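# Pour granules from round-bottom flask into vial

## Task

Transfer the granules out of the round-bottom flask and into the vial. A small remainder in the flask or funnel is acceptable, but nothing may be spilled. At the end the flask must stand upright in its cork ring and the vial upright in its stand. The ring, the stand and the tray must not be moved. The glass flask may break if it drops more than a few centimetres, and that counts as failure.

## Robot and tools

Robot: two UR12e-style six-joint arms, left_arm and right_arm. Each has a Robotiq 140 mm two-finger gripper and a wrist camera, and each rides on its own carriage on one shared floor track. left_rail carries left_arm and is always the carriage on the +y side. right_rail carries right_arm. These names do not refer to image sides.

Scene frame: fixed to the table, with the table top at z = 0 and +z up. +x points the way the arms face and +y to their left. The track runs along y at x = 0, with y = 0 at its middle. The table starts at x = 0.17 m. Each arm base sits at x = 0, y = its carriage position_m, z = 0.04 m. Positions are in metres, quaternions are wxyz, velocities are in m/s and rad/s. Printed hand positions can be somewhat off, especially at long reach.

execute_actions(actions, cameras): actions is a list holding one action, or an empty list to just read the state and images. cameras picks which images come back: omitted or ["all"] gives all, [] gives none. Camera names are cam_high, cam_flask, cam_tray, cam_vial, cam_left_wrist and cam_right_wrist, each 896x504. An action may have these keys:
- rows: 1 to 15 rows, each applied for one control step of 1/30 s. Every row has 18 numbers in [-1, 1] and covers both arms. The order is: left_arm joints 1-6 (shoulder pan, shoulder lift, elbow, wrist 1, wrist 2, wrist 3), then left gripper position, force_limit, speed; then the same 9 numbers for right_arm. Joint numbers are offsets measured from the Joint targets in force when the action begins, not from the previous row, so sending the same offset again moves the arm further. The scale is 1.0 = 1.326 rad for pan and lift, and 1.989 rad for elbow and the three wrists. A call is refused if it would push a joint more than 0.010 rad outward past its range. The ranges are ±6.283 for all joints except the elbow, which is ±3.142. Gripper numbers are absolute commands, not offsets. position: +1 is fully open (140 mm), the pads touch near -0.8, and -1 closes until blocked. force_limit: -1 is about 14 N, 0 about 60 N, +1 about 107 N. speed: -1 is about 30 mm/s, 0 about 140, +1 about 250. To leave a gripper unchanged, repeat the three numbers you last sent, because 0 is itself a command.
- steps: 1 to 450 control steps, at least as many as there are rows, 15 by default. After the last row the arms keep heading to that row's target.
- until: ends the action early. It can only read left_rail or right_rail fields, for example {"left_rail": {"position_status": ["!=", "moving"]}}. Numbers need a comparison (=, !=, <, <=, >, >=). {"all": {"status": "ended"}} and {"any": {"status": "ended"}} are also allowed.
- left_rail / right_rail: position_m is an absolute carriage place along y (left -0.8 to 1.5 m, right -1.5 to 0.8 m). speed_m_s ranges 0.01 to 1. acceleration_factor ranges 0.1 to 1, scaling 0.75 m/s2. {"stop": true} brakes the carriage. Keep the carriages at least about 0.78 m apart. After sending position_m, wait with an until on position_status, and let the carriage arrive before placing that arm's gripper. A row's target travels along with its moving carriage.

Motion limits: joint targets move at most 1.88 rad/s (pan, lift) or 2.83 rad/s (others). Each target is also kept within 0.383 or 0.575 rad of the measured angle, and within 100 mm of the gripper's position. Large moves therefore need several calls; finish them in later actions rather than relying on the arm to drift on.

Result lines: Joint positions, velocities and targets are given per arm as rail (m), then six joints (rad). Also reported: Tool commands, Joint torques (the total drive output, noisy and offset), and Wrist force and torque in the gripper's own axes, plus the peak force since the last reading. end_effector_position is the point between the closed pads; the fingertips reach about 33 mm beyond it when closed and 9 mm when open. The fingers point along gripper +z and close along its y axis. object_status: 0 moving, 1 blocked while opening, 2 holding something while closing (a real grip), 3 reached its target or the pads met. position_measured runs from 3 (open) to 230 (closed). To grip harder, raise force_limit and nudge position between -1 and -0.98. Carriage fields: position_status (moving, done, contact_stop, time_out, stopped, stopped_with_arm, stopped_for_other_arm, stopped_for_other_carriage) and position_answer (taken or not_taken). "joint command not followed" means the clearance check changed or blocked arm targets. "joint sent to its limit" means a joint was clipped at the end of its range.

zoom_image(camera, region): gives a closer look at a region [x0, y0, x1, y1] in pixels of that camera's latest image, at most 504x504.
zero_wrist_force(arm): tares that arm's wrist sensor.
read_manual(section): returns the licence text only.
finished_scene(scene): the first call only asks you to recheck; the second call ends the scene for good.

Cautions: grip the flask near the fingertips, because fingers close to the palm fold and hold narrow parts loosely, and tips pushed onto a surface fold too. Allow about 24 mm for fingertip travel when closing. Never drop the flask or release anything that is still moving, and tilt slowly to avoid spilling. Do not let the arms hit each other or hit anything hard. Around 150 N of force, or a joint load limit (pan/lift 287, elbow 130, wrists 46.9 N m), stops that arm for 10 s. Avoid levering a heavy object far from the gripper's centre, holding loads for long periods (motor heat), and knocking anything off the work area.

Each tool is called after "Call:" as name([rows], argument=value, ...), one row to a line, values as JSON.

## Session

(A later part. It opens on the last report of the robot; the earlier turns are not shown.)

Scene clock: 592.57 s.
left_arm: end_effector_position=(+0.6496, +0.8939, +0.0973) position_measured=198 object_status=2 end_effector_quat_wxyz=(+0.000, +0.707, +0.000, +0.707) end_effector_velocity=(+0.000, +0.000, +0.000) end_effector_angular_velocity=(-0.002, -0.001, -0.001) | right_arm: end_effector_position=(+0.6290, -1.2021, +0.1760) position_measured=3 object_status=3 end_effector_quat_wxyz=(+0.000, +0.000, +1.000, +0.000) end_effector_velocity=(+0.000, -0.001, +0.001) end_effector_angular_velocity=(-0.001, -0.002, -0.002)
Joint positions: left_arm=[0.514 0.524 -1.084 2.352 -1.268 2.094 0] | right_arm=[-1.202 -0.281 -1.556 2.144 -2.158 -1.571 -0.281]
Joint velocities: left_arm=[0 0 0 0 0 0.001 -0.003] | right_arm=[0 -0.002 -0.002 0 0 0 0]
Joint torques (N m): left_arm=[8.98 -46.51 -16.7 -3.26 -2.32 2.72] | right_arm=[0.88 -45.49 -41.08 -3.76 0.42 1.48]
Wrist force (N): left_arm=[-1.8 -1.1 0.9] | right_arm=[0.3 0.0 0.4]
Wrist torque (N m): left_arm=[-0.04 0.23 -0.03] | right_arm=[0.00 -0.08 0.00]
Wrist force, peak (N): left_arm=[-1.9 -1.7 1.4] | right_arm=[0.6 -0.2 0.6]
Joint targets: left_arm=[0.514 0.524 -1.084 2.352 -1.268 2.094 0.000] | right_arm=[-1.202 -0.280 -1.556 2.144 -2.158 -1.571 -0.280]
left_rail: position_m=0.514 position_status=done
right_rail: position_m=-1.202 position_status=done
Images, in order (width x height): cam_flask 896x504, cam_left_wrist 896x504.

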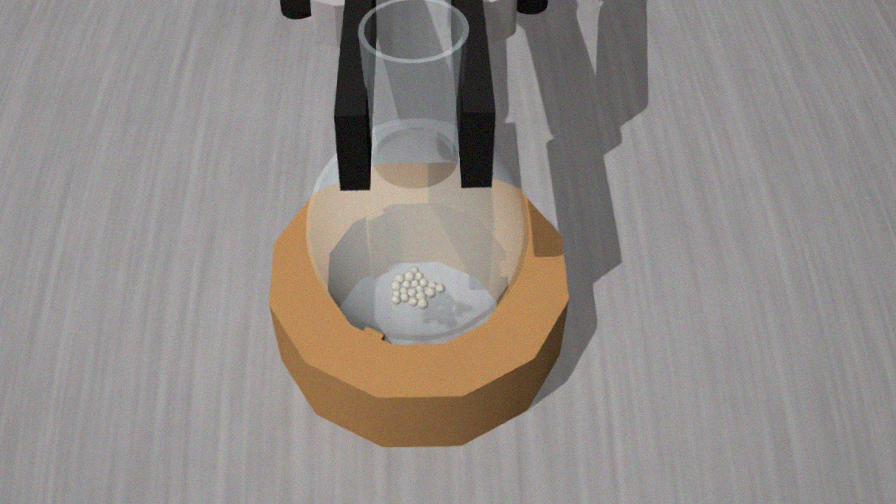

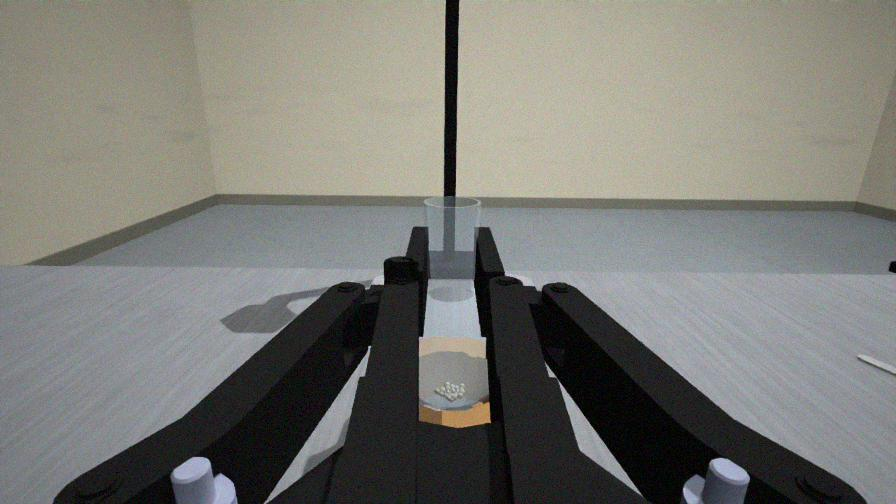

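Call:
execute_actions([
  {"rows": [[0,-0.002938,-0.000282,0.002242,0,0,-1,-0.3,-0.8,0,0,0,0,0,0,1,1,1],[0,-0.011241,-0.001079,0.008578,0,0,-1,-0.3,-0.8,0,0,0,0,0,0,1,1,1],[0,-0.024055,-0.002309,0.018357,0,0,-1,-0.3,-0.8,0,0,0,0,0,0,1,1,1],[0,-0.04057,-0.003894,0.03096,0,0,-1,-0.3,-0.8,0,0,0,0,0,0,1,1,1],[0,-0.059976,-0.005757,0.045769,0,0,-1,-0.3,-0.8,0,0,0,0,0,0,1,1,1],[0,-0.081418,-0.007815,0.062132,0,0,-1,-0.3,-0.8,0,0,0,0,0,0,1,1,1],[0,-0.104154,-0.009998,0.079482,0,0.008622,-1,-0.3,-0.8,0,0,0,0,0,0,1,1,1],[0,-0.127146,-0.012204,0.097028,0,0.031725,-1,-0.3,-0.8,0,0,0,0,0,0,1,1,1],[0,-0.149882,-0.014387,0.114378,0,0.065184,-1,-0.3,-0.8,0,0,0,0,0,0,1,1,1],[0,-0.171324,-0.016445,0.130741,0,0.104827,-1,-0.3,-0.8,0,0,0,0,0,0,1,1,1],[0,-0.19073,-0.018308,0.14555,0,0.146556,-1,-0.3,-0.8,0,0,0,0,0,0,1,1,1],[0,-0.207245,-0.019893,0.158153,0,0.1862,-1,-0.3,-0.8,0,0,0,0,0,0,1,1,1],[0,-0.220059,-0.021123,0.167932,0,0.219659,-1,-0.3,-0.8,0,0,0,0,0,0,1,1,1],[0,-0.228363,-0.02192,0.174268,0,0.24276,-1,-0.3,-0.8,0,0,0,0,0,0,1,1,1],[0,-0.2313,-0.022202,0.17651,0,0.251383,-1,-0.3,-0.8,0,0,0,0,0,0,1,1,1]], "steps": 18},
], cameras=["cam_left_wrist"])

Scene clock: 698.80 s.
left_arm: end_effector_position=(+0.6497, +0.8939, +0.2503) position_measured=198 object_status=2 end_effector_quat_wxyz=(-0.175, +0.685, -0.175, +0.685) end_effector_velocity=(+0.000, +0.001, +0.001) end_effector_angular_velocity=(+0.006, -0.001, +0.002) | right_arm: end_effector_position=(+0.6290, -1.2021, +0.1760) position_measured=3 object_status=3 end_effector_quat_wxyz=(+0.000, +0.000, +1.000, +0.000) end_effector_velocity=(+0.000, -0.001, +0.000) end_effector_angular_velocity=(+0.000, +0.000, -0.001)
Joint positions: left_arm=[0.514 0.524 -1.391 2.307 -0.917 2.094 0.5] | right_arm=[-1.202 -0.281 -1.556 2.144 -2.158 -1.571 -0.281]
Joint velocities: left_arm=[0 0 -0.001 0 0.001 -0.002 0.005] | right_arm=[0 -0.002 0 0 0 0 -0.001]
Joint torques (N m): left_arm=[8.53 -60.62 -39.33 -0.65 -1.99 2.4] | right_arm=[-0.53 -44.46 -40.88 -3.26 0.31 1.17]
Wrist force (N): left_arm=[-1.9 -1.2 0.9] | right_arm=[0.1 0.1 0.4]
Wrist torque (N m): left_arm=[-0.15 0.09 -0.04] | right_arm=[0.03 -0.02 0.00]
Wrist force, peak (N): left_arm=[-4.8 -1.3 1.5] | right_arm=[0.5 0.2 0.5]
Joint targets: left_arm=[0.514 0.524 -1.391 2.307 -0.917 2.094 0.500] | right_arm=[-1.202 -0.280 -1.556 2.144 -2.158 -1.571 -0.280]
left_rail: position_m=0.514 position_status=done
right_rail: position_m=-1.202 position_status=done
Images, in order (width x height): cam_left_wrist 896x504.

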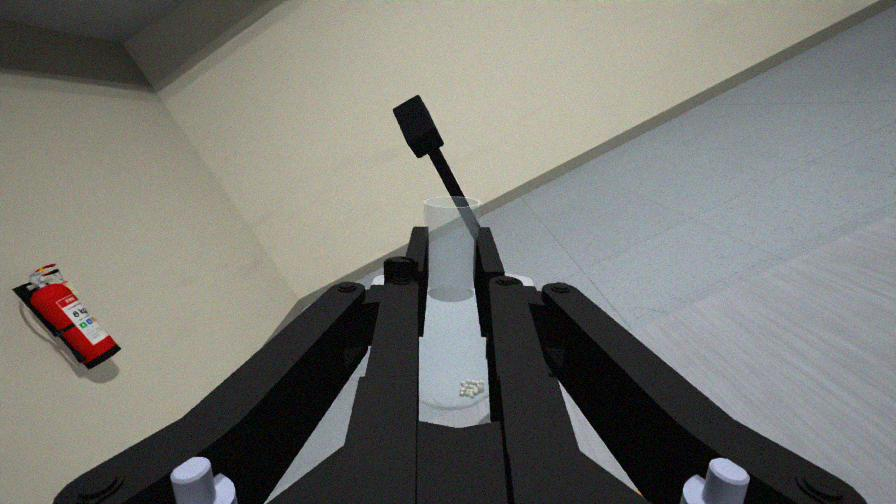

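Call:
execute_actions([
  {"left_rail": {"position_m": -0.0763}, "rows": [[0,-0.000933,-0.000287,0.002246,0,0.005747,-1,-0.3,-0.8,0,0,0,0,0,0,1,1,1],[0,-0.003572,-0.001096,0.008595,0,0.021991,-1,-0.3,-0.8,0,0,0,0,0,0,1,1,1],[0,-0.007644,-0.002346,0.018393,0,0.047059,-1,-0.3,-0.8,0,0,0,0,0,0,1,1,1],[0,-0.012892,-0.003957,0.031021,0,0.079367,-1,-0.3,-0.8,0,0,0,0,0,0,1,1,1],[0,-0.019058,-0.00585,0.045859,0,0.11733,-1,-0.3,-0.8,0,0,0,0,0,0,1,1,1],[0,-0.025872,-0.007941,0.062254,0,0.159276,-1,-0.3,-0.8,0,0,0,0,0,0,1,1,1],[0,-0.033097,-0.010158,0.079639,0,0.203756,-1,-0.3,-0.8,0,0,0,0,0,0,1,1,1],[0,-0.040402,-0.012401,0.097218,0,0.248733,-1,-0.3,-0.8,0,0,0,0,0,0,1,1,1],[0,-0.047627,-0.014618,0.114603,0,0.293213,-1,-0.3,-0.8,0,0,0,0,0,0,1,1,1],[0,-0.054441,-0.016709,0.130998,0,0.335159,-1,-0.3,-0.8,0,0,0,0,0,0,1,1,1],[0,-0.060607,-0.018602,0.145836,0,0.373122,-1,-0.3,-0.8,0,0,0,0,0,0,1,1,1],[0,-0.065855,-0.020213,0.158464,0,0.40543,-1,-0.3,-0.8,0,0,0,0,0,0,1,1,1],[0,-0.069927,-0.021463,0.168262,0,0.430498,-1,-0.3,-0.8,0,0,0,0,0,0,1,1,1],[0,-0.072566,-0.022273,0.174611,0,0.446742,-1,-0.3,-0.8,0,0,0,0,0,0,1,1,1],[0,-0.073499,-0.022559,0.176857,0,0.452489,-1,-0.3,-0.8,0,0,0,0,0,0,1,1,1]], "steps": 18},
], cameras=["cam_left_wrist"])

Scene clock: 715.07 s.
left_arm: end_effector_position=(+0.6240, +0.2887, +0.2533) position_measured=198 object_status=2 end_effector_quat_wxyz=(-0.384, +0.611, -0.466, +0.513) end_effector_velocity=(+0.000, -0.002, +0.000) end_effector_angular_velocity=(-0.001, +0.000, -0.001) | right_arm: end_effector_position=(+0.6290, -1.2021, +0.1760) position_measured=3 object_status=3 end_effector_quat_wxyz=(+0.000, +0.000, +1.000, +0.000) end_effector_velocity=(+0.001, +0.000, -0.001) end_effector_angular_velocity=(+0.002, -0.001, +0.000)
Joint positions: left_arm=[-0.076 0.524 -1.489 2.262 -0.565 2.094 1.4] | right_arm=[-1.202 -0.281 -1.556 2.144 -2.158 -1.571 -0.281]
Joint velocities: left_arm=[-0.001 0 0 0 0 0.001 -0.001] | right_arm=[0 0 0.002 -0.001 -0.002 0.002 0]
Joint torques (N m): left_arm=[7.87 -53.95 -41.95 -0.36 -1.7 2.89] | right_arm=[4.47 -46.49 -40.23 -3.75 0.22 1.1]
Wrist force (N): left_arm=[-1.3 -0.9 0.4] | right_arm=[0.2 0.2 0.0]
Wrist torque (N m): left_arm=[-0.23 -0.02 -0.04] | right_arm=[0.04 -0.04 0.00]
Wrist force, peak (N): left_arm=[-3.6 -2.6 1.2] | right_arm=[0.5 -0.3 0.8]
Joint targets: left_arm=[-0.076 0.524 -1.489 2.262 -0.565 2.094 1.400] | right_arm=[-1.202 -0.280 -1.556 2.144 -2.158 -1.571 -0.280]
left_rail: position_m=-0.076 position_status=done
right_rail: position_m=-1.202 position_status=done
Images, in order (width x height): cam_left_wrist 896x504.

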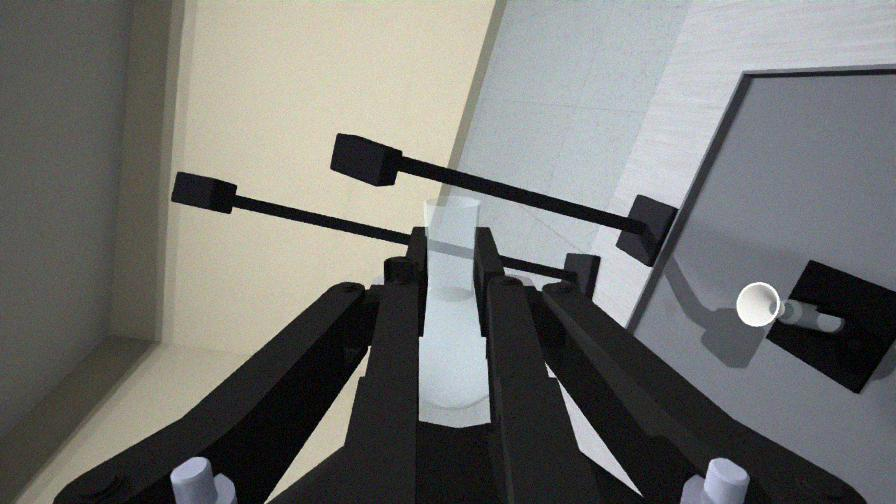

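Call:
execute_actions([
  {"rows": [[0,0.001917,0.000433,-0.001711,0,0.005747,-1,-0.3,-0.8,0,0,0,0,0,0,1,1,1],[0,0.007336,0.001656,-0.006546,0,0.021991,-1,-0.3,-0.8,0,0,0,0,0,0,1,1,1],[0,0.015698,0.003543,-0.014009,0,0.047059,-1,-0.3,-0.8,0,0,0,0,0,0,1,1,1],[0,0.026476,0.005976,-0.023626,0,0.079367,-1,-0.3,-0.8,0,0,0,0,0,0,1,1,1],[0,0.03914,0.008834,-0.034927,0,0.11733,-1,-0.3,-0.8,0,0,0,0,0,0,1,1,1],[0,0.053132,0.011992,-0.047414,0,0.159276,-1,-0.3,-0.8,0,0,0,0,0,0,1,1,1],[0,0.06797,0.015341,-0.060655,0,0.203756,-1,-0.3,-0.8,0,0,0,0,0,0,1,1,1],[0,0.082974,0.018728,-0.074043,0,0.248733,-1,-0.3,-0.8,0,0,0,0,0,0,1,1,1],[0,0.097812,0.022077,-0.087284,0,0.293213,-1,-0.3,-0.8,0,0,0,0,0,0,1,1,1],[0,0.111804,0.025235,-0.099771,0,0.335159,-1,-0.3,-0.8,0,0,0,0,0,0,1,1,1],[0,0.124468,0.028093,-0.111072,0,0.373122,-1,-0.3,-0.8,0,0,0,0,0,0,1,1,1],[0,0.135246,0.030526,-0.120689,0,0.40543,-1,-0.3,-0.8,0,0,0,0,0,0,1,1,1],[0,0.143608,0.032413,-0.128152,0,0.430498,-1,-0.3,-0.8,0,0,0,0,0,0,1,1,1],[0,0.149027,0.033636,-0.132987,0,0.446742,-1,-0.3,-0.8,0,0,0,0,0,0,1,1,1],[0,0.150944,0.034069,-0.134698,0,0.452489,-1,-0.3,-0.8,0,0,0,0,0,0,1,1,1]], "steps": 18},
], cameras=["cam_left_wrist", "cam_vial"])

Scene clock: 752.57 s.
left_arm: end_effector_position=(+0.6240, +0.2886, +0.1373) position_measured=198 object_status=2 end_effector_quat_wxyz=(+0.568, -0.347, +0.685, -0.295) end_effector_velocity=(+0.001, -0.001, +0.000) end_effector_angular_velocity=(+0.004, -0.001, -0.003) | right_arm: end_effector_position=(+0.6290, -1.2021, +0.1760) position_measured=3 object_status=3 end_effector_quat_wxyz=(+0.000, +0.000, +1.000, +0.000) end_effector_velocity=(+0.000, +0.000, +0.001) end_effector_angular_velocity=(+0.001, +0.000, +0.000)
Joint positions: left_arm=[-0.076 0.524 -1.288 2.33 -0.833 2.094 2.299] | right_arm=[-1.202 -0.281 -1.556 2.144 -2.158 -1.571 -0.281]
Joint velocities: left_arm=[0 -0.001 0.001 -0.001 -0.001 0.001 0.004] | right_arm=[0 0 -0.001 0 0.002 0.001 0]
Joint torques (N m): left_arm=[8.46 -40.23 -12.48 -3 -1.84 3.08] | right_arm=[-0.37 -46.17 -41.23 -3.87 0.04 1.18]
Wrist force (N): left_arm=[-0.6 -0.5 -0.2] | right_arm=[0.4 -0.1 0.4]
Wrist torque (N m): left_arm=[-0.19 -0.16 -0.10] | right_arm=[-0.02 -0.09 0.00]
Wrist force, peak (N): left_arm=[-1.1 -3.5 -0.2] | right_arm=[0.4 0.6 0.5]
Joint targets: left_arm=[-0.076 0.524 -1.288 2.330 -0.833 2.094 2.300] | right_arm=[-1.202 -0.280 -1.556 2.144 -2.158 -1.571 -0.280]
left_rail: position_m=-0.076 position_status=done
right_rail: position_m=-1.202 position_status=done
Images, in order (width x height): cam_vial 896x504, cam_left_wrist 896x504.

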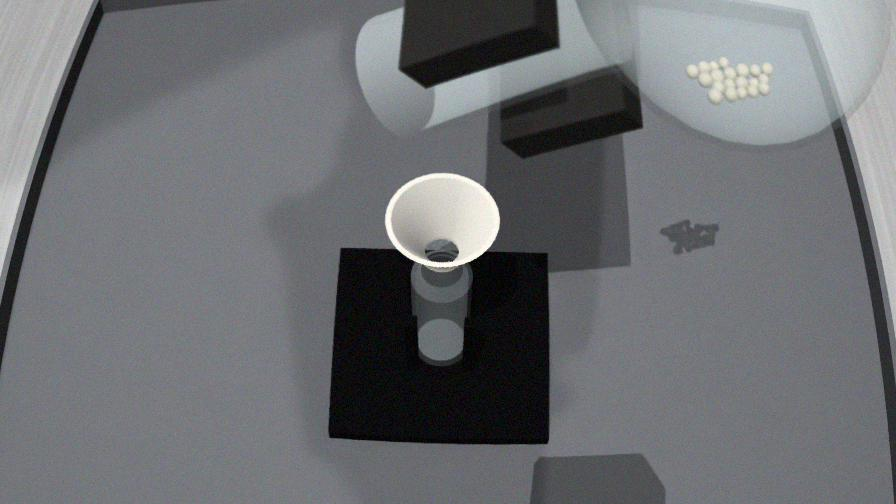

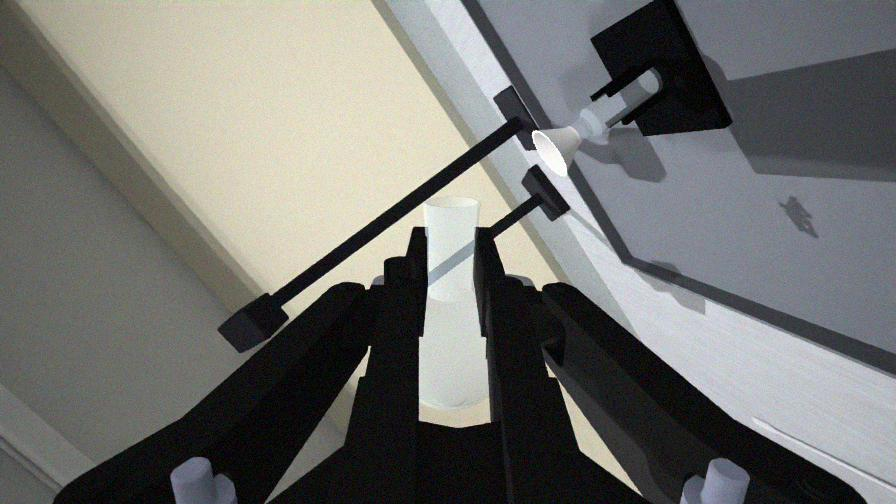

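Call:
zoom_image(camera="cam_left_wrist", region=[410, 100, 662, 242])

Scaled by 2.000 from the camera's 896x504 image, which has a finer 1280x720 frame.

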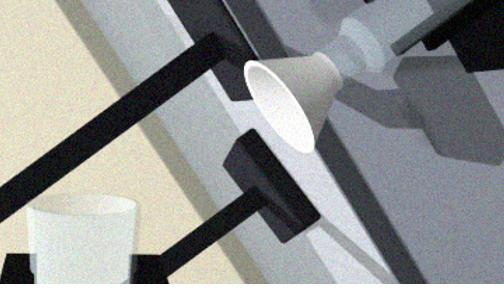

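Call:
execute_actions([
  {"left_rail": {"position_m": -0.0791}, "rows": [[0,0.000468,0.000035,-0.000348,0,0.002253,-1,-0.3,-0.8,0,0,0,0,0,0,1,1,1],[0,0.001793,0.000135,-0.001331,0,0.008623,-1,-0.3,-0.8,0,0,0,0,0,0,1,1,1],[0,0.003836,0.00029,-0.002847,0,0.018452,-1,-0.3,-0.8,0,0,0,0,0,0,1,1,1],[0,0.00647,0.000488,-0.004802,0,0.031121,-1,-0.3,-0.8,0,0,0,0,0,0,1,1,1],[0,0.009565,0.000722,-0.007099,0,0.046007,-1,-0.3,-0.8,0,0,0,0,0,0,1,1,1],[0,0.012985,0.00098,-0.009637,0,0.062454,-1,-0.3,-0.8,0,0,0,0,0,0,1,1,1],[0,0.016611,0.001254,-0.012328,0,0.079895,-1,-0.3,-0.8,0,0,0,0,0,0,1,1,1],[0,0.020277,0.001531,-0.015049,0,0.097531,-1,-0.3,-0.8,0,0,0,0,0,0,1,1,1],[0,0.023903,0.001805,-0.01774,0,0.114972,-1,-0.3,-0.8,0,0,0,0,0,0,1,1,1],[0,0.027323,0.002063,-0.020278,0,0.131419,-1,-0.3,-0.8,0,0,0,0,0,0,1,1,1],[0,0.030418,0.002297,-0.022575,0,0.146305,-1,-0.3,-0.8,0,0,0,0,0,0,1,1,1],[0,0.033052,0.002495,-0.02453,0,0.158974,-1,-0.3,-0.8,0,0,0,0,0,0,1,1,1],[0,0.035095,0.00265,-0.026046,0,0.168803,-1,-0.3,-0.8,0,0,0,0,0,0,1,1,1],[0,0.03642,0.00275,-0.027029,0,0.175173,-1,-0.3,-0.8,0,0,0,0,0,0,1,1,1],[0,0.036888,0.002785,-0.027377,0,0.177426,-1,-0.3,-0.8,0,0,0,0,0,0,1,1,1]], "steps": 17},
], cameras=["cam_left_wrist", "cam_vial"])

Scene clock: 814.17 s.
left_arm: end_effector_position=(+0.6252, +0.2865, +0.1132) position_measured=198 object_status=2 end_effector_quat_wxyz=(+0.611, -0.222, +0.735, -0.190) end_effector_velocity=(+0.000, +0.000, +0.000) end_effector_angular_velocity=(+0.002, +0.000, +0.000) | right_arm: end_effector_position=(+0.6290, -1.2021, +0.1760) position_measured=3 object_status=3 end_effector_quat_wxyz=(+0.000, +0.000, +1.000, +0.000) end_effector_velocity=(+0.000, +0.000, -0.001) end_effector_angular_velocity=(+0.001, +0.002, -0.001)
Joint positions: left_arm=[-0.079 0.524 -1.24 2.336 -0.887 2.094 2.652] | right_arm=[-1.202 -0.281 -1.556 2.144 -2.158 -1.571 -0.281]
Joint velocities: left_arm=[0 0 0.001 0 0 0 0.001] | right_arm=[0 -0.001 0.001 0.001 0 0 0]
Joint torques (N m): left_arm=[7.43 -40.24 -11.8 -3.57 -1.74 3.12] | right_arm=[0.09 -43.45 -41.31 -3.47 -0.19 1.55]
Wrist force (N): left_arm=[-0.1 -0.2 -0.5] | right_arm=[0.4 0.0 0.3]
Wrist torque (N m): left_arm=[-0.13 -0.26 -0.14] | right_arm=[-0.01 -0.08 0.01]
Wrist force, peak (N): left_arm=[-1.6 0.0 -0.6] | right_arm=[0.7 0.4 0.4]
Joint targets: left_arm=[-0.079 0.524 -1.239 2.336 -0.887 2.094 2.653] | right_arm=[-1.202 -0.280 -1.556 2.144 -2.158 -1.571 -0.280]
left_rail: position_m=-0.079 position_status=done
right_rail: position_m=-1.202 position_status=done
Images, in order (width x height): cam_vial 896x504, cam_left_wrist 896x504.

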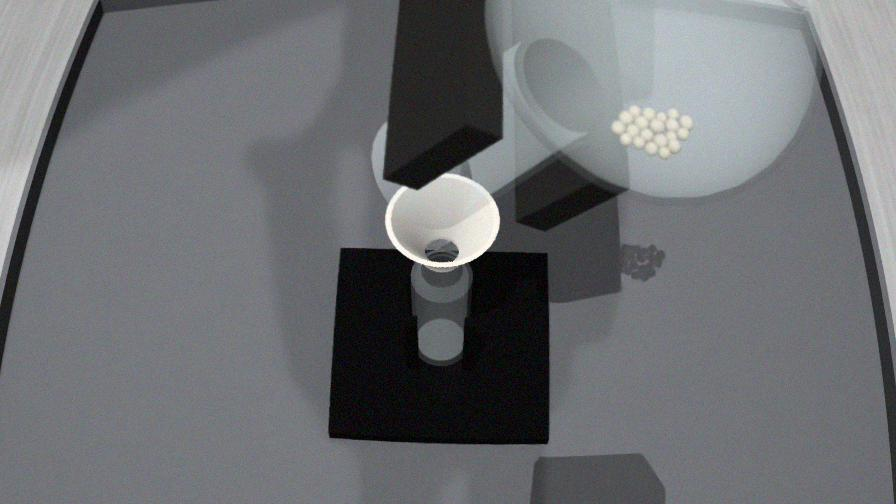

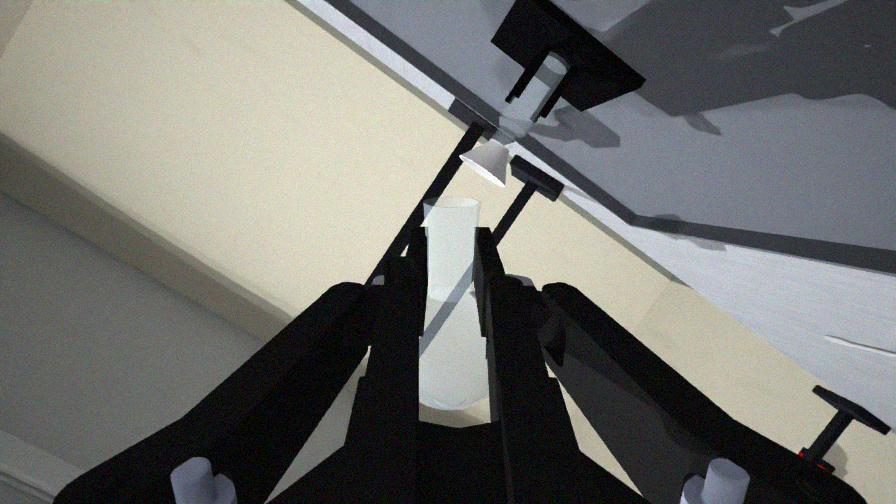

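Call:
zoom_image(camera="cam_left_wrist", region=[410, 130, 536, 220])

Call:
zoom_image(camera="cam_vial", region=[342, 60, 546, 290])

Scaled by 4.000 from the camera's 896x504 image, which has a finer 1280x720 frame.

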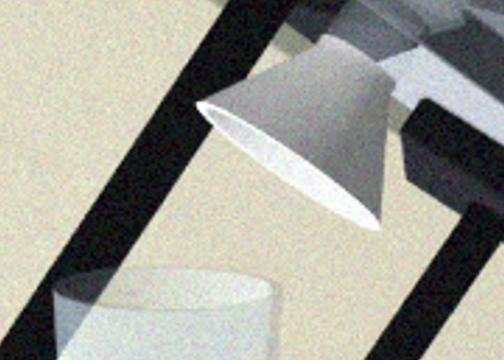

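Scaled by 2.191 from the camera's 896x504 image, which has a finer 1280x720 frame.

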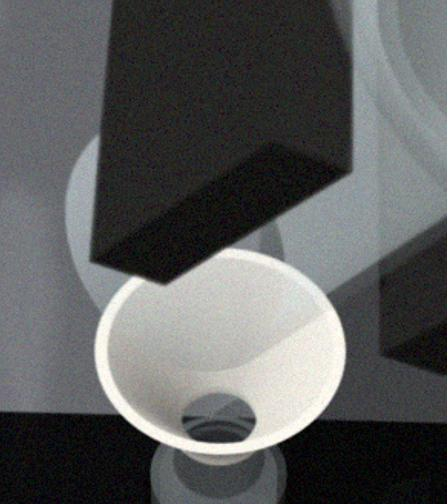

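Call:
execute_actions([
  {"left_rail": {"position_m": -0.0807}, "rows": [[0,0.000232,-0.000005,-0.00015,0,0.000669,-1,-0.3,-0.8,0,0,0,0,0,0,1,1,1],[0,0.000889,-0.000018,-0.000575,0,0.002559,-1,-0.3,-0.8,0,0,0,0,0,0,1,1,1],[0,0.001903,-0.000039,-0.00123,0,0.005476,-1,-0.3,-0.8,0,0,0,0,0,0,1,1,1],[0,0.003209,-0.000065,-0.002074,0,0.009235,-1,-0.3,-0.8,0,0,0,0,0,0,1,1,1],[0,0.004744,-0.000096,-0.003067,0,0.013652,-1,-0.3,-0.8,0,0,0,0,0,0,1,1,1],[0,0.006441,-0.000131,-0.004163,0,0.018533,-1,-0.3,-0.8,0,0,0,0,0,0,1,1,1],[0,0.008239,-0.000167,-0.005326,0,0.023708,-1,-0.3,-0.8,0,0,0,0,0,0,1,1,1],[0,0.010058,-0.000204,-0.006501,0,0.028942,-1,-0.3,-0.8,0,0,0,0,0,0,1,1,1],[0,0.011856,-0.00024,-0.007664,0,0.034117,-1,-0.3,-0.8,0,0,0,0,0,0,1,1,1],[0,0.013553,-0.000275,-0.00876,0,0.038998,-1,-0.3,-0.8,0,0,0,0,0,0,1,1,1],[0,0.015088,-0.000306,-0.009753,0,0.043415,-1,-0.3,-0.8,0,0,0,0,0,0,1,1,1],[0,0.016394,-0.000332,-0.010597,0,0.047174,-1,-0.3,-0.8,0,0,0,0,0,0,1,1,1],[0,0.017408,-0.000353,-0.011252,0,0.050091,-1,-0.3,-0.8,0,0,0,0,0,0,1,1,1],[0,0.018065,-0.000366,-0.011677,0,0.051981,-1,-0.3,-0.8,0,0,0,0,0,0,1,1,1],[0,0.018297,-0.000371,-0.011827,0,0.05265,-1,-0.3,-0.8,0,0,0,0,0,0,1,1,1]], "steps": 17},
], cameras=["cam_left_wrist", "cam_vial"])

Call:
zoom_image(camera="cam_left_wrist", region=[410, 130, 536, 220])

Call:
zoom_image(camera="cam_vial", region=[342, 60, 702, 290])

Scene clock: 1000.87 s.
left_arm: end_effector_position=(+0.6269, +0.2858, +0.1022) position_measured=198 object_status=2 end_effector_quat_wxyz=(+0.621, -0.183, +0.746, -0.158) end_effector_velocity=(+0.000, +0.000, +0.000) end_effector_angular_velocity=(+0.004, +0.000, -0.001) | right_arm: end_effector_position=(+0.6290, -1.2021, +0.1760) position_measured=3 object_status=3 end_effector_quat_wxyz=(+0.000, +0.000, +1.000, +0.000) end_effector_velocity=(+0.000, +0.000, +0.002) end_effector_angular_velocity=(-0.001, -0.003, -0.001)
Joint positions: left_arm=[-0.081 0.524 -1.215 2.335 -0.911 2.094 2.757] | right_arm=[-1.202 -0.281 -1.556 2.144 -2.158 -1.571 -0.281]
Joint velocities: left_arm=[0 0 0.001 0 -0.001 0.001 0.004] | right_arm=[0 -0.001 -0.003 0 -0.001 0 0]
Joint torques (N m): left_arm=[7.34 -39.89 -30.1 -3.68 -1.6 3.33] | right_arm=[1.03 -47.21 -40.88 -3.3 -0.46 1.55]
Wrist force (N): left_arm=[0.0 -0.8 -0.4] | right_arm=[0.3 -0.1 -0.1]
Wrist torque (N m): left_arm=[-0.27 -0.28 -0.14] | right_arm=[-0.03 -0.05 0.00]
Wrist force, peak (N): left_arm=[-0.1 -1.1 -0.6] | right_arm=[0.6 0.0 0.5]
Joint targets: left_arm=[-0.081 0.524 -1.215 2.335 -0.911 2.094 2.757] | right_arm=[-1.202 -0.280 -1.556 2.144 -2.158 -1.571 -0.280]
left_rail: position_m=-0.081 position_status=done
right_rail: position_m=-1.202 position_status=done
Images, in order (width x height): cam_vial 896x504, cam_left_wrist 896x504.

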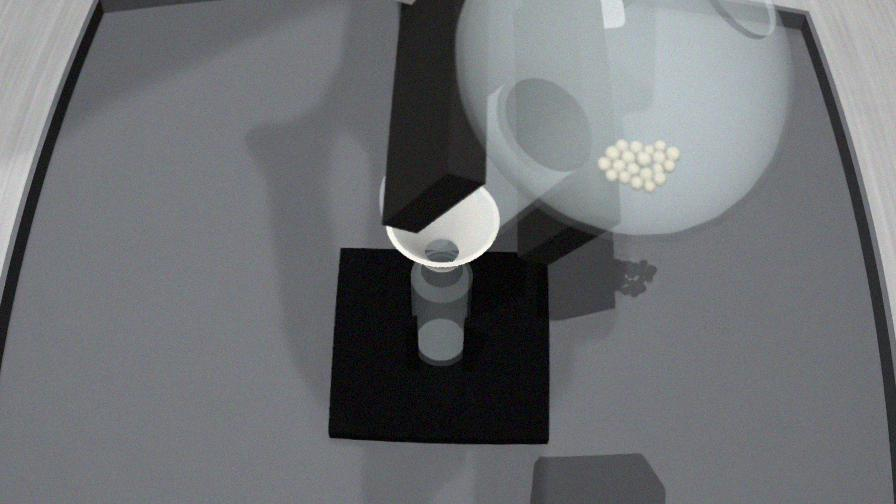

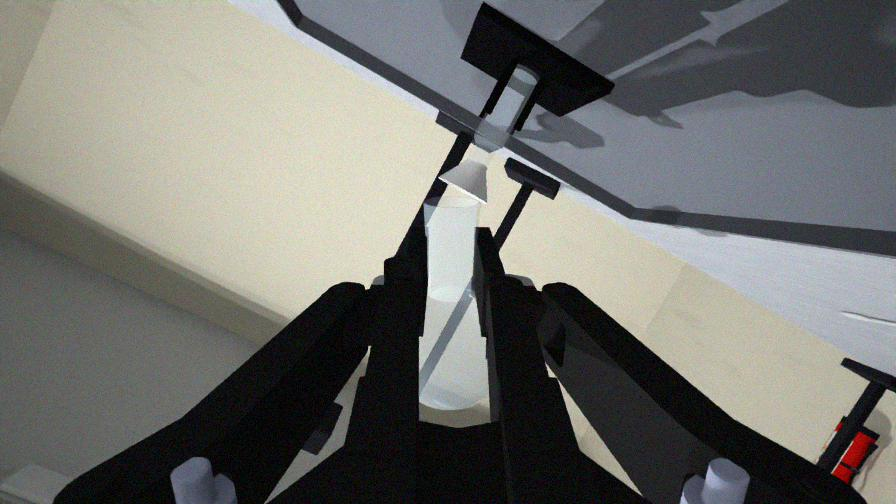

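Scaled by 4.000 from the camera's 896x504 image, which has a finer 1280x720 frame.

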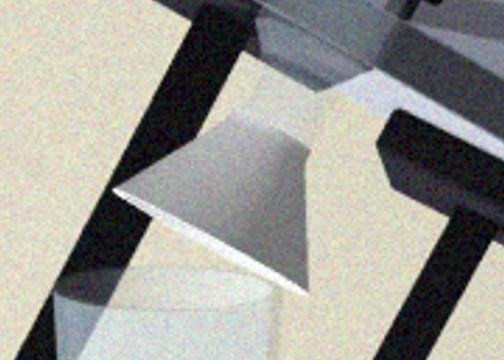

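Scaled by 1.400 from the camera's 896x504 image, which has a finer 1280x720 frame.

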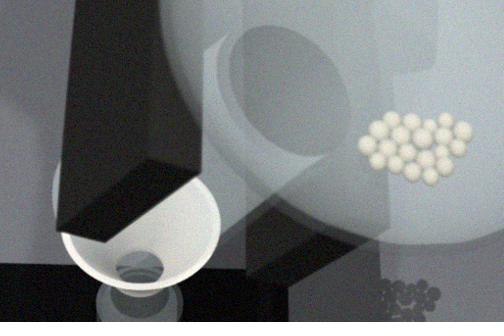

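I'll check the current state before starting the pour.

Call:
execute_actions(actions=[], cameras=["cam_vial"])

Scene clock: 1041.10 s.
left_arm: end_effector_position=(+0.6269, +0.2858, +0.1022) position_measured=198 object_status=2 end_effector_quat_wxyz=(+0.621, -0.183, +0.746, -0.158) end_effector_velocity=(+0.000, -0.001, +0.000) end_effector_angular_velocity=(+0.001, +0.000, -0.002) | right_arm: end_effector_position=(+0.6290, -1.2021, +0.1760) position_measured=3 object_status=3 end_effector_quat_wxyz=(+0.000, +0.000, +1.000, +0.000) end_effector_velocity=(+0.001, -0.002, +0.002) end_effector_angular_velocity=(-0.001, -0.003, -0.002)
Joint positions: left_arm=[-0.081 0.524 -1.215 2.335 -0.911 2.094 2.757] | right_arm=[-1.202 -0.281 -1.556 2.144 -2.158 -1.571 -0.281]
Joint velocities: left_arm=[0 -0.001 0 0 0 0.001 0.001] | right_arm=[0 -0.002 -0.003 -0.001 0.001 0 0]
Joint torques (N m): left_arm=[4.48 -49.68 -16.61 -0.6 -2.09 2.25] | right_arm=[1.74 -44.89 -39.41 -3.29 -0.31 2.4]
Wrist force (N): left_arm=[0.1 -0.6 -0.1] | right_arm=[0.3 0.2 0.1]
Wrist torque (N m): left_arm=[-0.21 -0.31 -0.14] | right_arm=[0.03 -0.06 0.01]
Wrist force, peak (N): left_arm=[0.1 -1.2 0.2] | right_arm=[0.7 0.4 0.2]
Joint targets: left_arm=[-0.081 0.524 -1.215 2.335 -0.911 2.094 2.757] | right_arm=[-1.202 -0.280 -1.556 2.144 -2.158 -1.571 -0.280]
Tool commands: left_gripper/position=-1.0 left_gripper/force_limit=-0.3 left_gripper/speed=-0.8 right_gripper/position=+1.0 right_gripper/force_limit=+1.0 right_gripper/speed=+1.0
left_rail: position_m=-0.081 position_status=done
right_rail: position_m=-1.202 position_status=done
Images, in order (width x height): cam_vial 896x504.

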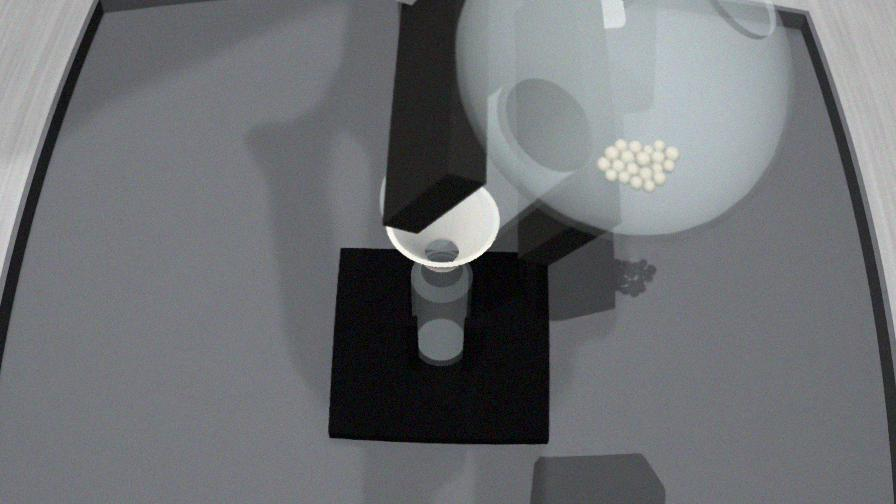

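Call:
execute_actions([
  {"rows":[[0,0,0,0,0,0.00088,-1,-0.3,-0.8,0,0,0,0,0,0,1,1,1],[0,0,0,0,0,0.00281,-1,-0.3,-0.8,0,0,0,0,0,0,1,1,1],[0,0,0,0,0,0.00562,-1,-0.3,-0.8,0,0,0,0,0,0,1,1,1],[0,0,0,0,0,0.00878,-1,-0.3,-0.8,0,0,0,0,0,0,1,1,1],[0,0,0,0,0,0.01193,-1,-0.3,-0.8,0,0,0,0,0,0,1,1,1],[0,0,0,0,0,0.01474,-1,-0.3,-0.8,0,0,0,0,0,0,1,1,1],[0,0,0,0,0,0.01667,-1,-0.3,-0.8,0,0,0,0,0,0,1,1,1],[0,0,0,0,0,0.01755,-1,-0.3,-0.8,0,0,0,0,0,0,1,1,1]],"steps":15,"left_rail":{"position_m":-0.0817,"speed_m_s":0.05}},
], cameras=["cam_vial"])

Scene clock: 1064.77 s.
left_arm: end_effector_position=(+0.6269, +0.2848, +0.1022) position_measured=198 object_status=2 end_effector_quat_wxyz=(+0.623, -0.170, +0.749, -0.147) end_effector_velocity=(+0.000, +0.000, +0.000) end_effector_angular_velocity=(+0.004, +0.000, -0.001) | right_arm: end_effector_position=(+0.6290, -1.2021, +0.1760) position_measured=3 object_status=3 end_effector_quat_wxyz=(+0.000, +0.000, +1.000, +0.000) end_effector_velocity=(+0.000, +0.001, +0.000) end_effector_angular_velocity=(+0.000, +0.001, +0.001)
Joint positions: left_arm=[-0.082 0.524 -1.215 2.335 -0.911 2.094 2.792] | right_arm=[-1.202 -0.281 -1.556 2.144 -2.158 -1.571 -0.281]
Joint velocities: left_arm=[0 0 0 0 0 0 0.004] | right_arm=[0 0.001 0 0 0 0 0]
Joint torques (N m): left_arm=[5.37 -51.74 -18.99 -0.76 -1.92 3.13] | right_arm=[2.76 -49.02 -40.68 -2.76 -0.31 2.45]
Wrist force (N): left_arm=[0.3 -0.4 -0.3] | right_arm=[0.1 0.0 0.2]
Wrist torque (N m): left_arm=[-0.17 -0.35 -0.14] | right_arm=[0.00 -0.02 0.00]
Wrist force, peak (N): left_arm=[0.1 -1.1 -0.6] | right_arm=[0.6 -0.1 0.5]
Joint targets: left_arm=[-0.082 0.524 -1.215 2.335 -0.911 2.094 2.792] | right_arm=[-1.202 -0.280 -1.556 2.144 -2.158 -1.571 -0.280]
left_rail: position_m=-0.082 speed_m_s=0.05 position_status=done
right_rail: position_m=-1.202 position_status=done
Images, in order (width x height): cam_vial 896x504.

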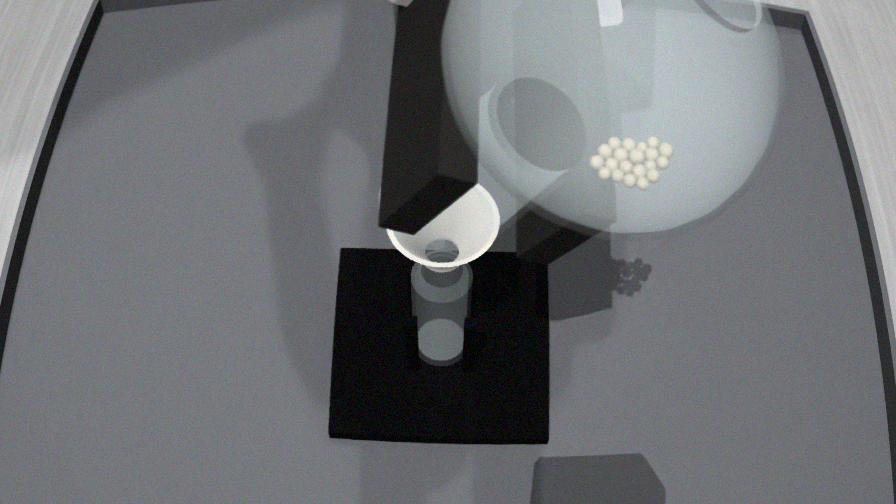

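Call:
execute_actions([
  {"rows":[[0,0,0,0,0,0.00044,-1,-0.3,-0.8,0,0,0,0,0,0,1,1,1],[0,0,0,0,0,0.0014,-1,-0.3,-0.8,0,0,0,0,0,0,1,1,1],[0,0,0,0,0,0.00281,-1,-0.3,-0.8,0,0,0,0,0,0,1,1,1],[0,0,0,0,0,0.00439,-1,-0.3,-0.8,0,0,0,0,0,0,1,1,1],[0,0,0,0,0,0.00597,-1,-0.3,-0.8,0,0,0,0,0,0,1,1,1],[0,0,0,0,0,0.00737,-1,-0.3,-0.8,0,0,0,0,0,0,1,1,1],[0,0,0,0,0,0.00834,-1,-0.3,-0.8,0,0,0,0,0,0,1,1,1],[0,0,0,0,0,0.00878,-1,-0.3,-0.8,0,0,0,0,0,0,1,1,1]],"steps":15,"left_rail":{"position_m":-0.0822,"speed_m_s":0.05}},
], cameras=["cam_vial"])

Scene clock: 1070.83 s.
left_arm: end_effector_position=(+0.6269, +0.2843, +0.1022) position_measured=198 object_status=2 end_effector_quat_wxyz=(+0.624, -0.163, +0.750, -0.142) end_effector_velocity=(+0.000, +0.000, +0.000) end_effector_angular_velocity=(+0.001, +0.000, +0.000) | right_arm: end_effector_position=(+0.6290, -1.2021, +0.1760) position_measured=3 object_status=3 end_effector_quat_wxyz=(+0.000, +0.000, +1.000, +0.000) end_effector_velocity=(+0.000, +0.000, +0.000) end_effector_angular_velocity=(+0.002, +0.000, +0.000)
Joint positions: left_arm=[-0.082 0.524 -1.215 2.335 -0.911 2.094 2.809] | right_arm=[-1.202 -0.281 -1.556 2.144 -2.158 -1.571 -0.281]
Joint velocities: left_arm=[0 0 0 0 0 0 0.001] | right_arm=[0 0 0 0.001 0 0.001 0]
Joint torques (N m): left_arm=[4.3 -53.58 -20.44 -0.45 -1.87 2.95] | right_arm=[3.49 -46.1 -40.68 -3.42 -0.29 3.11]
Wrist force (N): left_arm=[0.1 -0.4 -0.2] | right_arm=[0.3 0.1 0.0]
Wrist torque (N m): left_arm=[-0.19 -0.30 -0.15] | right_arm=[0.03 -0.05 0.00]
Wrist force, peak (N): left_arm=[0.1 -1.4 -0.2] | right_arm=[0.5 -0.3 0.5]
Joint targets: left_arm=[-0.082 0.524 -1.215 2.335 -0.911 2.094 2.810] | right_arm=[-1.202 -0.280 -1.556 2.144 -2.158 -1.571 -0.280]
left_rail: position_m=-0.082 speed_m_s=0.05 position_status=done
right_rail: position_m=-1.202 position_status=done
Images, in order (width x height): cam_vial 896x504.

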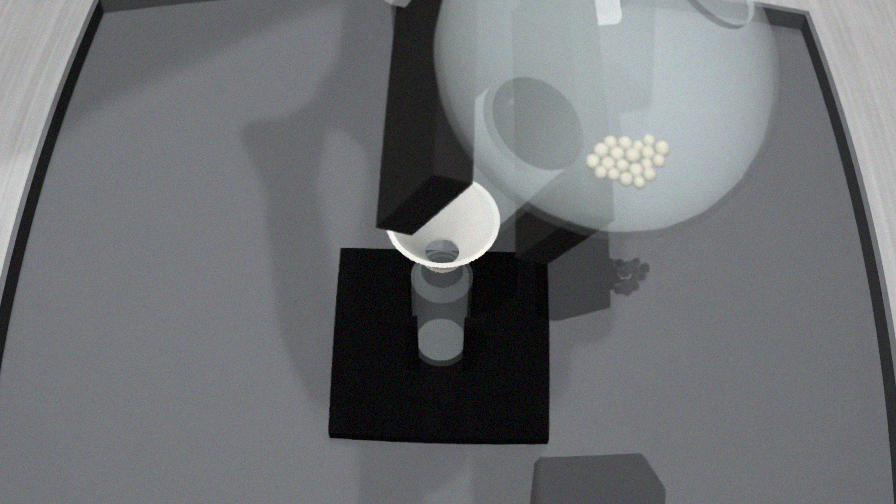

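Call:
execute_actions([
  {"rows":[[0,0,0,0,0,0.00044,-1,-0.3,-0.8,0,0,0,0,0,0,1,1,1],[0,0,0,0,0,0.0014,-1,-0.3,-0.8,0,0,0,0,0,0,1,1,1],[0,0,0,0,0,0.00281,-1,-0.3,-0.8,0,0,0,0,0,0,1,1,1],[0,0,0,0,0,0.00439,-1,-0.3,-0.8,0,0,0,0,0,0,1,1,1],[0,0,0,0,0,0.00597,-1,-0.3,-0.8,0,0,0,0,0,0,1,1,1],[0,0,0,0,0,0.00737,-1,-0.3,-0.8,0,0,0,0,0,0,1,1,1],[0,0,0,0,0,0.00834,-1,-0.3,-0.8,0,0,0,0,0,0,1,1,1],[0,0,0,0,0,0.00878,-1,-0.3,-0.8,0,0,0,0,0,0,1,1,1]],"steps":20,"left_rail":{"position_m":-0.0827,"speed_m_s":0.05}},
], cameras=["cam_vial"])

Scene clock: 1079.17 s.
left_arm: end_effector_position=(+0.6269, +0.2838, +0.1022) position_measured=198 object_status=2 end_effector_quat_wxyz=(+0.626, -0.157, +0.752, -0.136) end_effector_velocity=(+0.000, +0.000, +0.000) end_effector_angular_velocity=(+0.000, -0.001, +0.000) | right_arm: end_effector_position=(+0.6290, -1.2021, +0.1760) position_measured=3 object_status=3 end_effector_quat_wxyz=(+0.000, +0.000, +1.000, +0.000) end_effector_velocity=(+0.000, +0.000, -0.001) end_effector_angular_velocity=(+0.002, +0.000, -0.001)
Joint positions: left_arm=[-0.083 0.524 -1.215 2.335 -0.911 2.094 2.827] | right_arm=[-1.202 -0.281 -1.556 2.144 -2.158 -1.571 -0.28]
Joint velocities: left_arm=[0 0 0 -0.001 0 0 -0.001] | right_arm=[0 -0.001 0.001 0 -0.001 0.002 0]
Joint torques (N m): left_arm=[4.11 -54.94 -22.67 -0.75 -1.93 2.94] | right_arm=[2.55 -45.86 -39.96 -3.08 -0.3 3.41]
Wrist force (N): left_arm=[0.2 -0.7 -0.2] | right_arm=[0.1 0.1 0.2]
Wrist torque (N m): left_arm=[-0.27 -0.33 -0.16] | right_arm=[0.01 -0.01 0.01]
Wrist force, peak (N): left_arm=[0.0 -1.1 -0.3] | right_arm=[0.8 0.1 0.1]
Joint targets: left_arm=[-0.083 0.524 -1.215 2.335 -0.911 2.094 2.827] | right_arm=[-1.202 -0.280 -1.556 2.144 -2.158 -1.571 -0.280]
left_rail: position_m=-0.083 speed_m_s=0.05 position_status=done
right_rail: position_m=-1.202 position_status=done
Images, in order (width x height): cam_vial 896x504.

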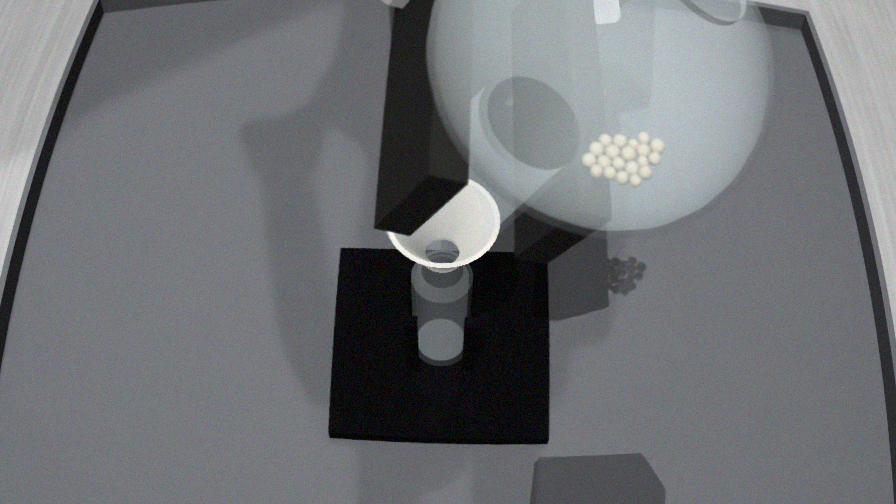

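Call:
execute_actions([
  {"rows":[[0,0,0,0,0,0.00022,-1,-0.3,-0.8,0,0,0,0,0,0,1,1,1],[0,0,0,0,0,0.0007,-1,-0.3,-0.8,0,0,0,0,0,0,1,1,1],[0,0,0,0,0,0.0014,-1,-0.3,-0.8,0,0,0,0,0,0,1,1,1],[0,0,0,0,0,0.00219,-1,-0.3,-0.8,0,0,0,0,0,0,1,1,1],[0,0,0,0,0,0.00298,-1,-0.3,-0.8,0,0,0,0,0,0,1,1,1],[0,0,0,0,0,0.00369,-1,-0.3,-0.8,0,0,0,0,0,0,1,1,1],[0,0,0,0,0,0.00417,-1,-0.3,-0.8,0,0,0,0,0,0,1,1,1],[0,0,0,0,0,0.00439,-1,-0.3,-0.8,0,0,0,0,0,0,1,1,1]],"steps":25,"left_rail":{"position_m":-0.0830,"speed_m_s":0.05}},
], cameras=["cam_vial"])

Scene clock: 1086.87 s.
left_arm: end_effector_position=(+0.6269, +0.2835, +0.1022) position_measured=198 object_status=2 end_effector_quat_wxyz=(+0.626, -0.153, +0.753, -0.134) end_effector_velocity=(+0.000, +0.001, +0.000) end_effector_angular_velocity=(+0.000, +0.000, +0.001) | right_arm: end_effector_position=(+0.6290, -1.2021, +0.1760) position_measured=3 object_status=3 end_effector_quat_wxyz=(+0.000, +0.000, +1.000, +0.000) end_effector_velocity=(+0.001, +0.000, +0.000) end_effector_angular_velocity=(+0.001, +0.001, +0.001)
Joint positions: left_arm=[-0.083 0.524 -1.215 2.335 -0.911 2.094 2.836] | right_arm=[-1.202 -0.281 -1.556 2.144 -2.158 -1.571 -0.281]
Joint velocities: left_arm=[0 0.001 0 0 0 0 0.001] | right_arm=[0 0.001 0.001 -0.001 0.001 0 0]
Joint torques (N m): left_arm=[3.08 -56.66 -24.86 -0.66 -1.62 2.94] | right_arm=[2.05 -43.5 -40.11 -3.4 -0.81 2.99]
Wrist force (N): left_arm=[-0.1 -0.6 -0.3] | right_arm=[0.1 0.1 0.2]
Wrist torque (N m): left_arm=[-0.24 -0.27 -0.15] | right_arm=[0.02 -0.01 0.01]
Wrist force, peak (N): left_arm=[0.0 -1.2 0.2] | right_arm=[0.5 0.4 0.5]
Joint targets: left_arm=[-0.083 0.524 -1.215 2.335 -0.911 2.094 2.836] | right_arm=[-1.202 -0.280 -1.556 2.144 -2.158 -1.571 -0.280]
left_rail: position_m=-0.083 speed_m_s=0.05 position_status=done
right_rail: position_m=-1.202 position_status=done
Images, in order (width x height): cam_vial 896x504.

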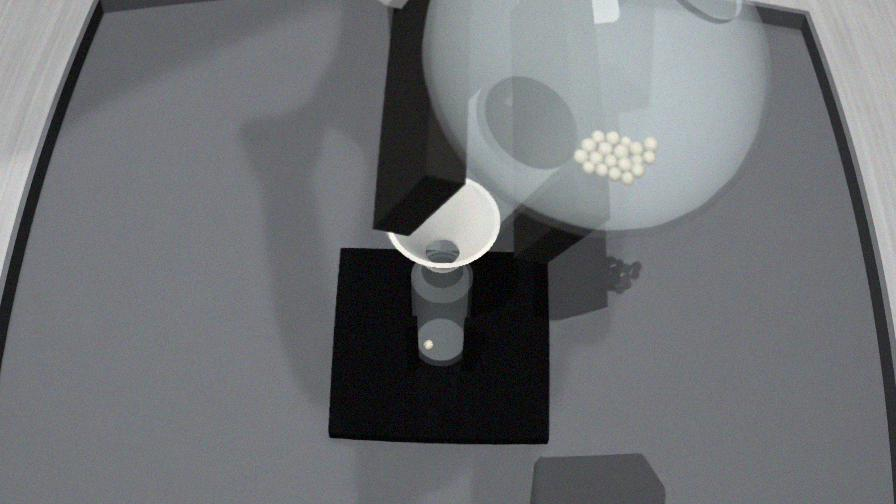

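Call:
execute_actions([
  {"rows":[[0,0,0,0,0,0.00018,-1,-0.3,-0.8,0,0,0,0,0,0,1,1,1],[0,0,0,0,0,0.00056,-1,-0.3,-0.8,0,0,0,0,0,0,1,1,1],[0,0,0,0,0,0.00112,-1,-0.3,-0.8,0,0,0,0,0,0,1,1,1],[0,0,0,0,0,0.00176,-1,-0.3,-0.8,0,0,0,0,0,0,1,1,1],[0,0,0,0,0,0.00239,-1,-0.3,-0.8,0,0,0,0,0,0,1,1,1],[0,0,0,0,0,0.00295,-1,-0.3,-0.8,0,0,0,0,0,0,1,1,1],[0,0,0,0,0,0.00333,-1,-0.3,-0.8,0,0,0,0,0,0,1,1,1],[0,0,0,0,0,0.00351,-1,-0.3,-0.8,0,0,0,0,0,0,1,1,1]],"steps":30},
], cameras=["cam_vial"])

Scene clock: 1103.53 s.
left_arm: end_effector_position=(+0.6269, +0.2835, +0.1022) position_measured=198 object_status=2 end_effector_quat_wxyz=(+0.627, -0.151, +0.753, -0.131) end_effector_velocity=(+0.000, +0.000, +0.000) end_effector_angular_velocity=(+0.000, +0.000, +0.000) | right_arm: end_effector_position=(+0.6290, -1.2021, +0.1760) position_measured=3 object_status=3 end_effector_quat_wxyz=(+0.000, +0.000, +1.000, +0.000) end_effector_velocity=(+0.000, +0.000, +0.000) end_effector_angular_velocity=(-0.001, +0.000, +0.001)
Joint positions: left_arm=[-0.083 0.524 -1.215 2.335 -0.911 2.094 2.843] | right_arm=[-1.202 -0.281 -1.556 2.144 -2.158 -1.571 -0.28]
Joint velocities: left_arm=[0 -0.001 0 0 0 -0.001 0] | right_arm=[0 0.001 0 0 0 -0.001 0]
Joint torques (N m): left_arm=[3.62 -57.28 -28.58 -0.61 -1.88 3.03] | right_arm=[1.75 -45 -39.06 -3.53 -0.83 2.62]
Wrist force (N): left_arm=[0.1 -0.8 0.3] | right_arm=[0.1 0.1 -0.2]
Wrist torque (N m): left_arm=[-0.28 -0.30 -0.14] | right_arm=[0.01 -0.02 0.01]
Wrist force, peak (N): left_arm=[-0.2 -1.0 -0.1] | right_arm=[0.5 0.7 0.0]
Joint targets: left_arm=[-0.083 0.524 -1.215 2.335 -0.911 2.094 2.843] | right_arm=[-1.202 -0.280 -1.556 2.144 -2.158 -1.571 -0.280]
left_rail: position_m=-0.083 speed_m_s=0.05 position_status=done
right_rail: position_m=-1.202 position_status=done
Images, in order (width x height): cam_vial 896x504.

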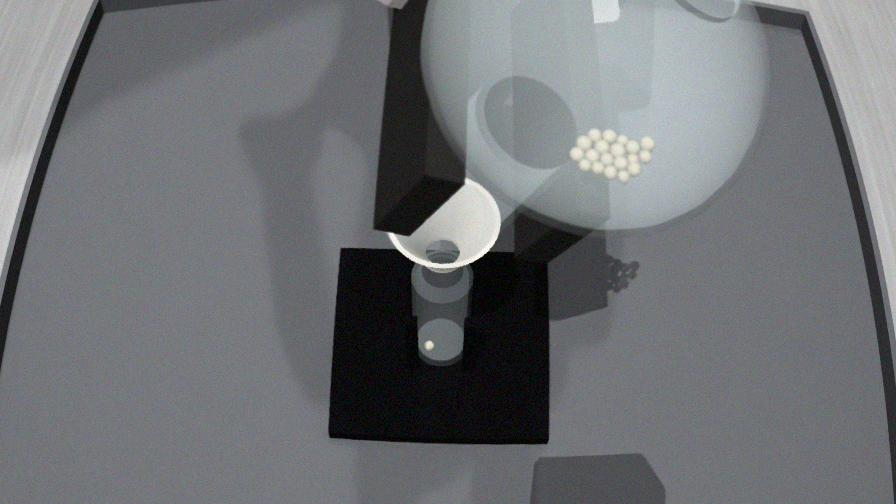

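Call:
execute_actions([
  {"rows":[[0,0,0,0,0,0.00018,-1,-0.3,-0.8,0,0,0,0,0,0,1,1,1],[0,0,0,0,0,0.00056,-1,-0.3,-0.8,0,0,0,0,0,0,1,1,1],[0,0,0,0,0,0.00112,-1,-0.3,-0.8,0,0,0,0,0,0,1,1,1],[0,0,0,0,0,0.00176,-1,-0.3,-0.8,0,0,0,0,0,0,1,1,1],[0,0,0,0,0,0.00239,-1,-0.3,-0.8,0,0,0,0,0,0,1,1,1],[0,0,0,0,0,0.00295,-1,-0.3,-0.8,0,0,0,0,0,0,1,1,1],[0,0,0,0,0,0.00333,-1,-0.3,-0.8,0,0,0,0,0,0,1,1,1],[0,0,0,0,0,0.00351,-1,-0.3,-0.8,0,0,0,0,0,0,1,1,1]],"steps":25},
], cameras=["cam_vial"])

Scene clock: 1111.37 s.
left_arm: end_effector_position=(+0.6269, +0.2835, +0.1022) position_measured=198 object_status=2 end_effector_quat_wxyz=(+0.627, -0.148, +0.754, -0.129) end_effector_velocity=(+0.000, +0.000, +0.000) end_effector_angular_velocity=(+0.000, +0.000, -0.001) | right_arm: end_effector_position=(+0.6290, -1.2021, +0.1760) position_measured=3 object_status=3 end_effector_quat_wxyz=(+0.000, +0.000, +1.000, +0.000) end_effector_velocity=(+0.000, +0.000, +0.000) end_effector_angular_velocity=(+0.001, +0.000, +0.000)
Joint positions: left_arm=[-0.083 0.524 -1.215 2.335 -0.911 2.094 2.85] | right_arm=[-1.202 -0.281 -1.556 2.144 -2.158 -1.571 -0.28]
Joint velocities: left_arm=[0 0 0 0 0 0.001 0] | right_arm=[0 0 0 0 0 0.001 -0.001]
Joint torques (N m): left_arm=[2.74 -57.44 -29.06 -0.53 -1.99 3.04] | right_arm=[0.83 -48.56 -41.27 -3.5 -0.56 2.8]
Wrist force (N): left_arm=[-0.4 -0.6 -0.3] | right_arm=[0.3 0.0 0.1]
Wrist torque (N m): left_arm=[-0.22 -0.19 -0.14] | right_arm=[0.01 -0.05 0.01]
Wrist force, peak (N): left_arm=[0.5 -1.2 -0.3] | right_arm=[0.6 0.4 0.2]
Joint targets: left_arm=[-0.083 0.524 -1.215 2.335 -0.911 2.094 2.850] | right_arm=[-1.202 -0.280 -1.556 2.144 -2.158 -1.571 -0.280]
left_rail: position_m=-0.083 speed_m_s=0.05 position_status=done
right_rail: position_m=-1.202 position_status=done
Images, in order (width x height): cam_vial 896x504.

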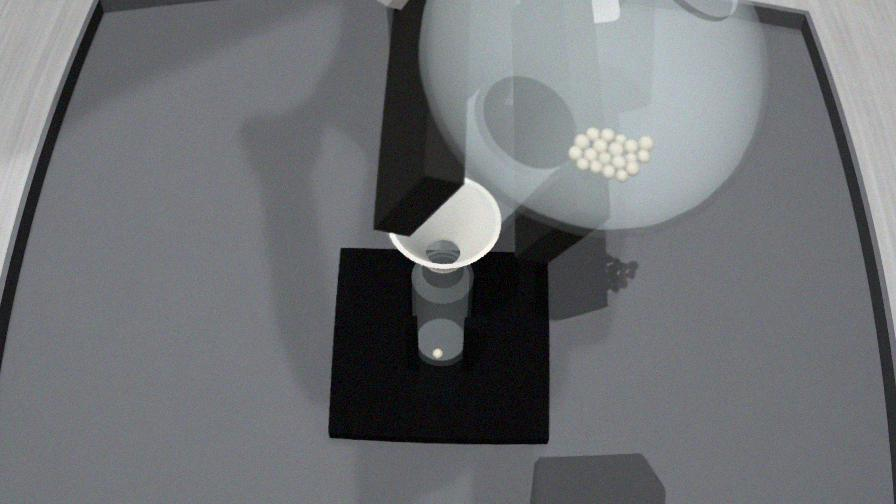

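Call:
zoom_image(camera="cam_vial", region=[330, 170, 554, 380])

Scaled by 2.250 from the camera's 896x504 image, which has a finer 1280x720 frame.

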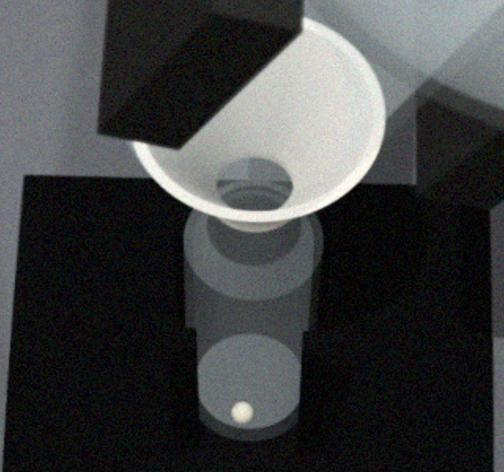

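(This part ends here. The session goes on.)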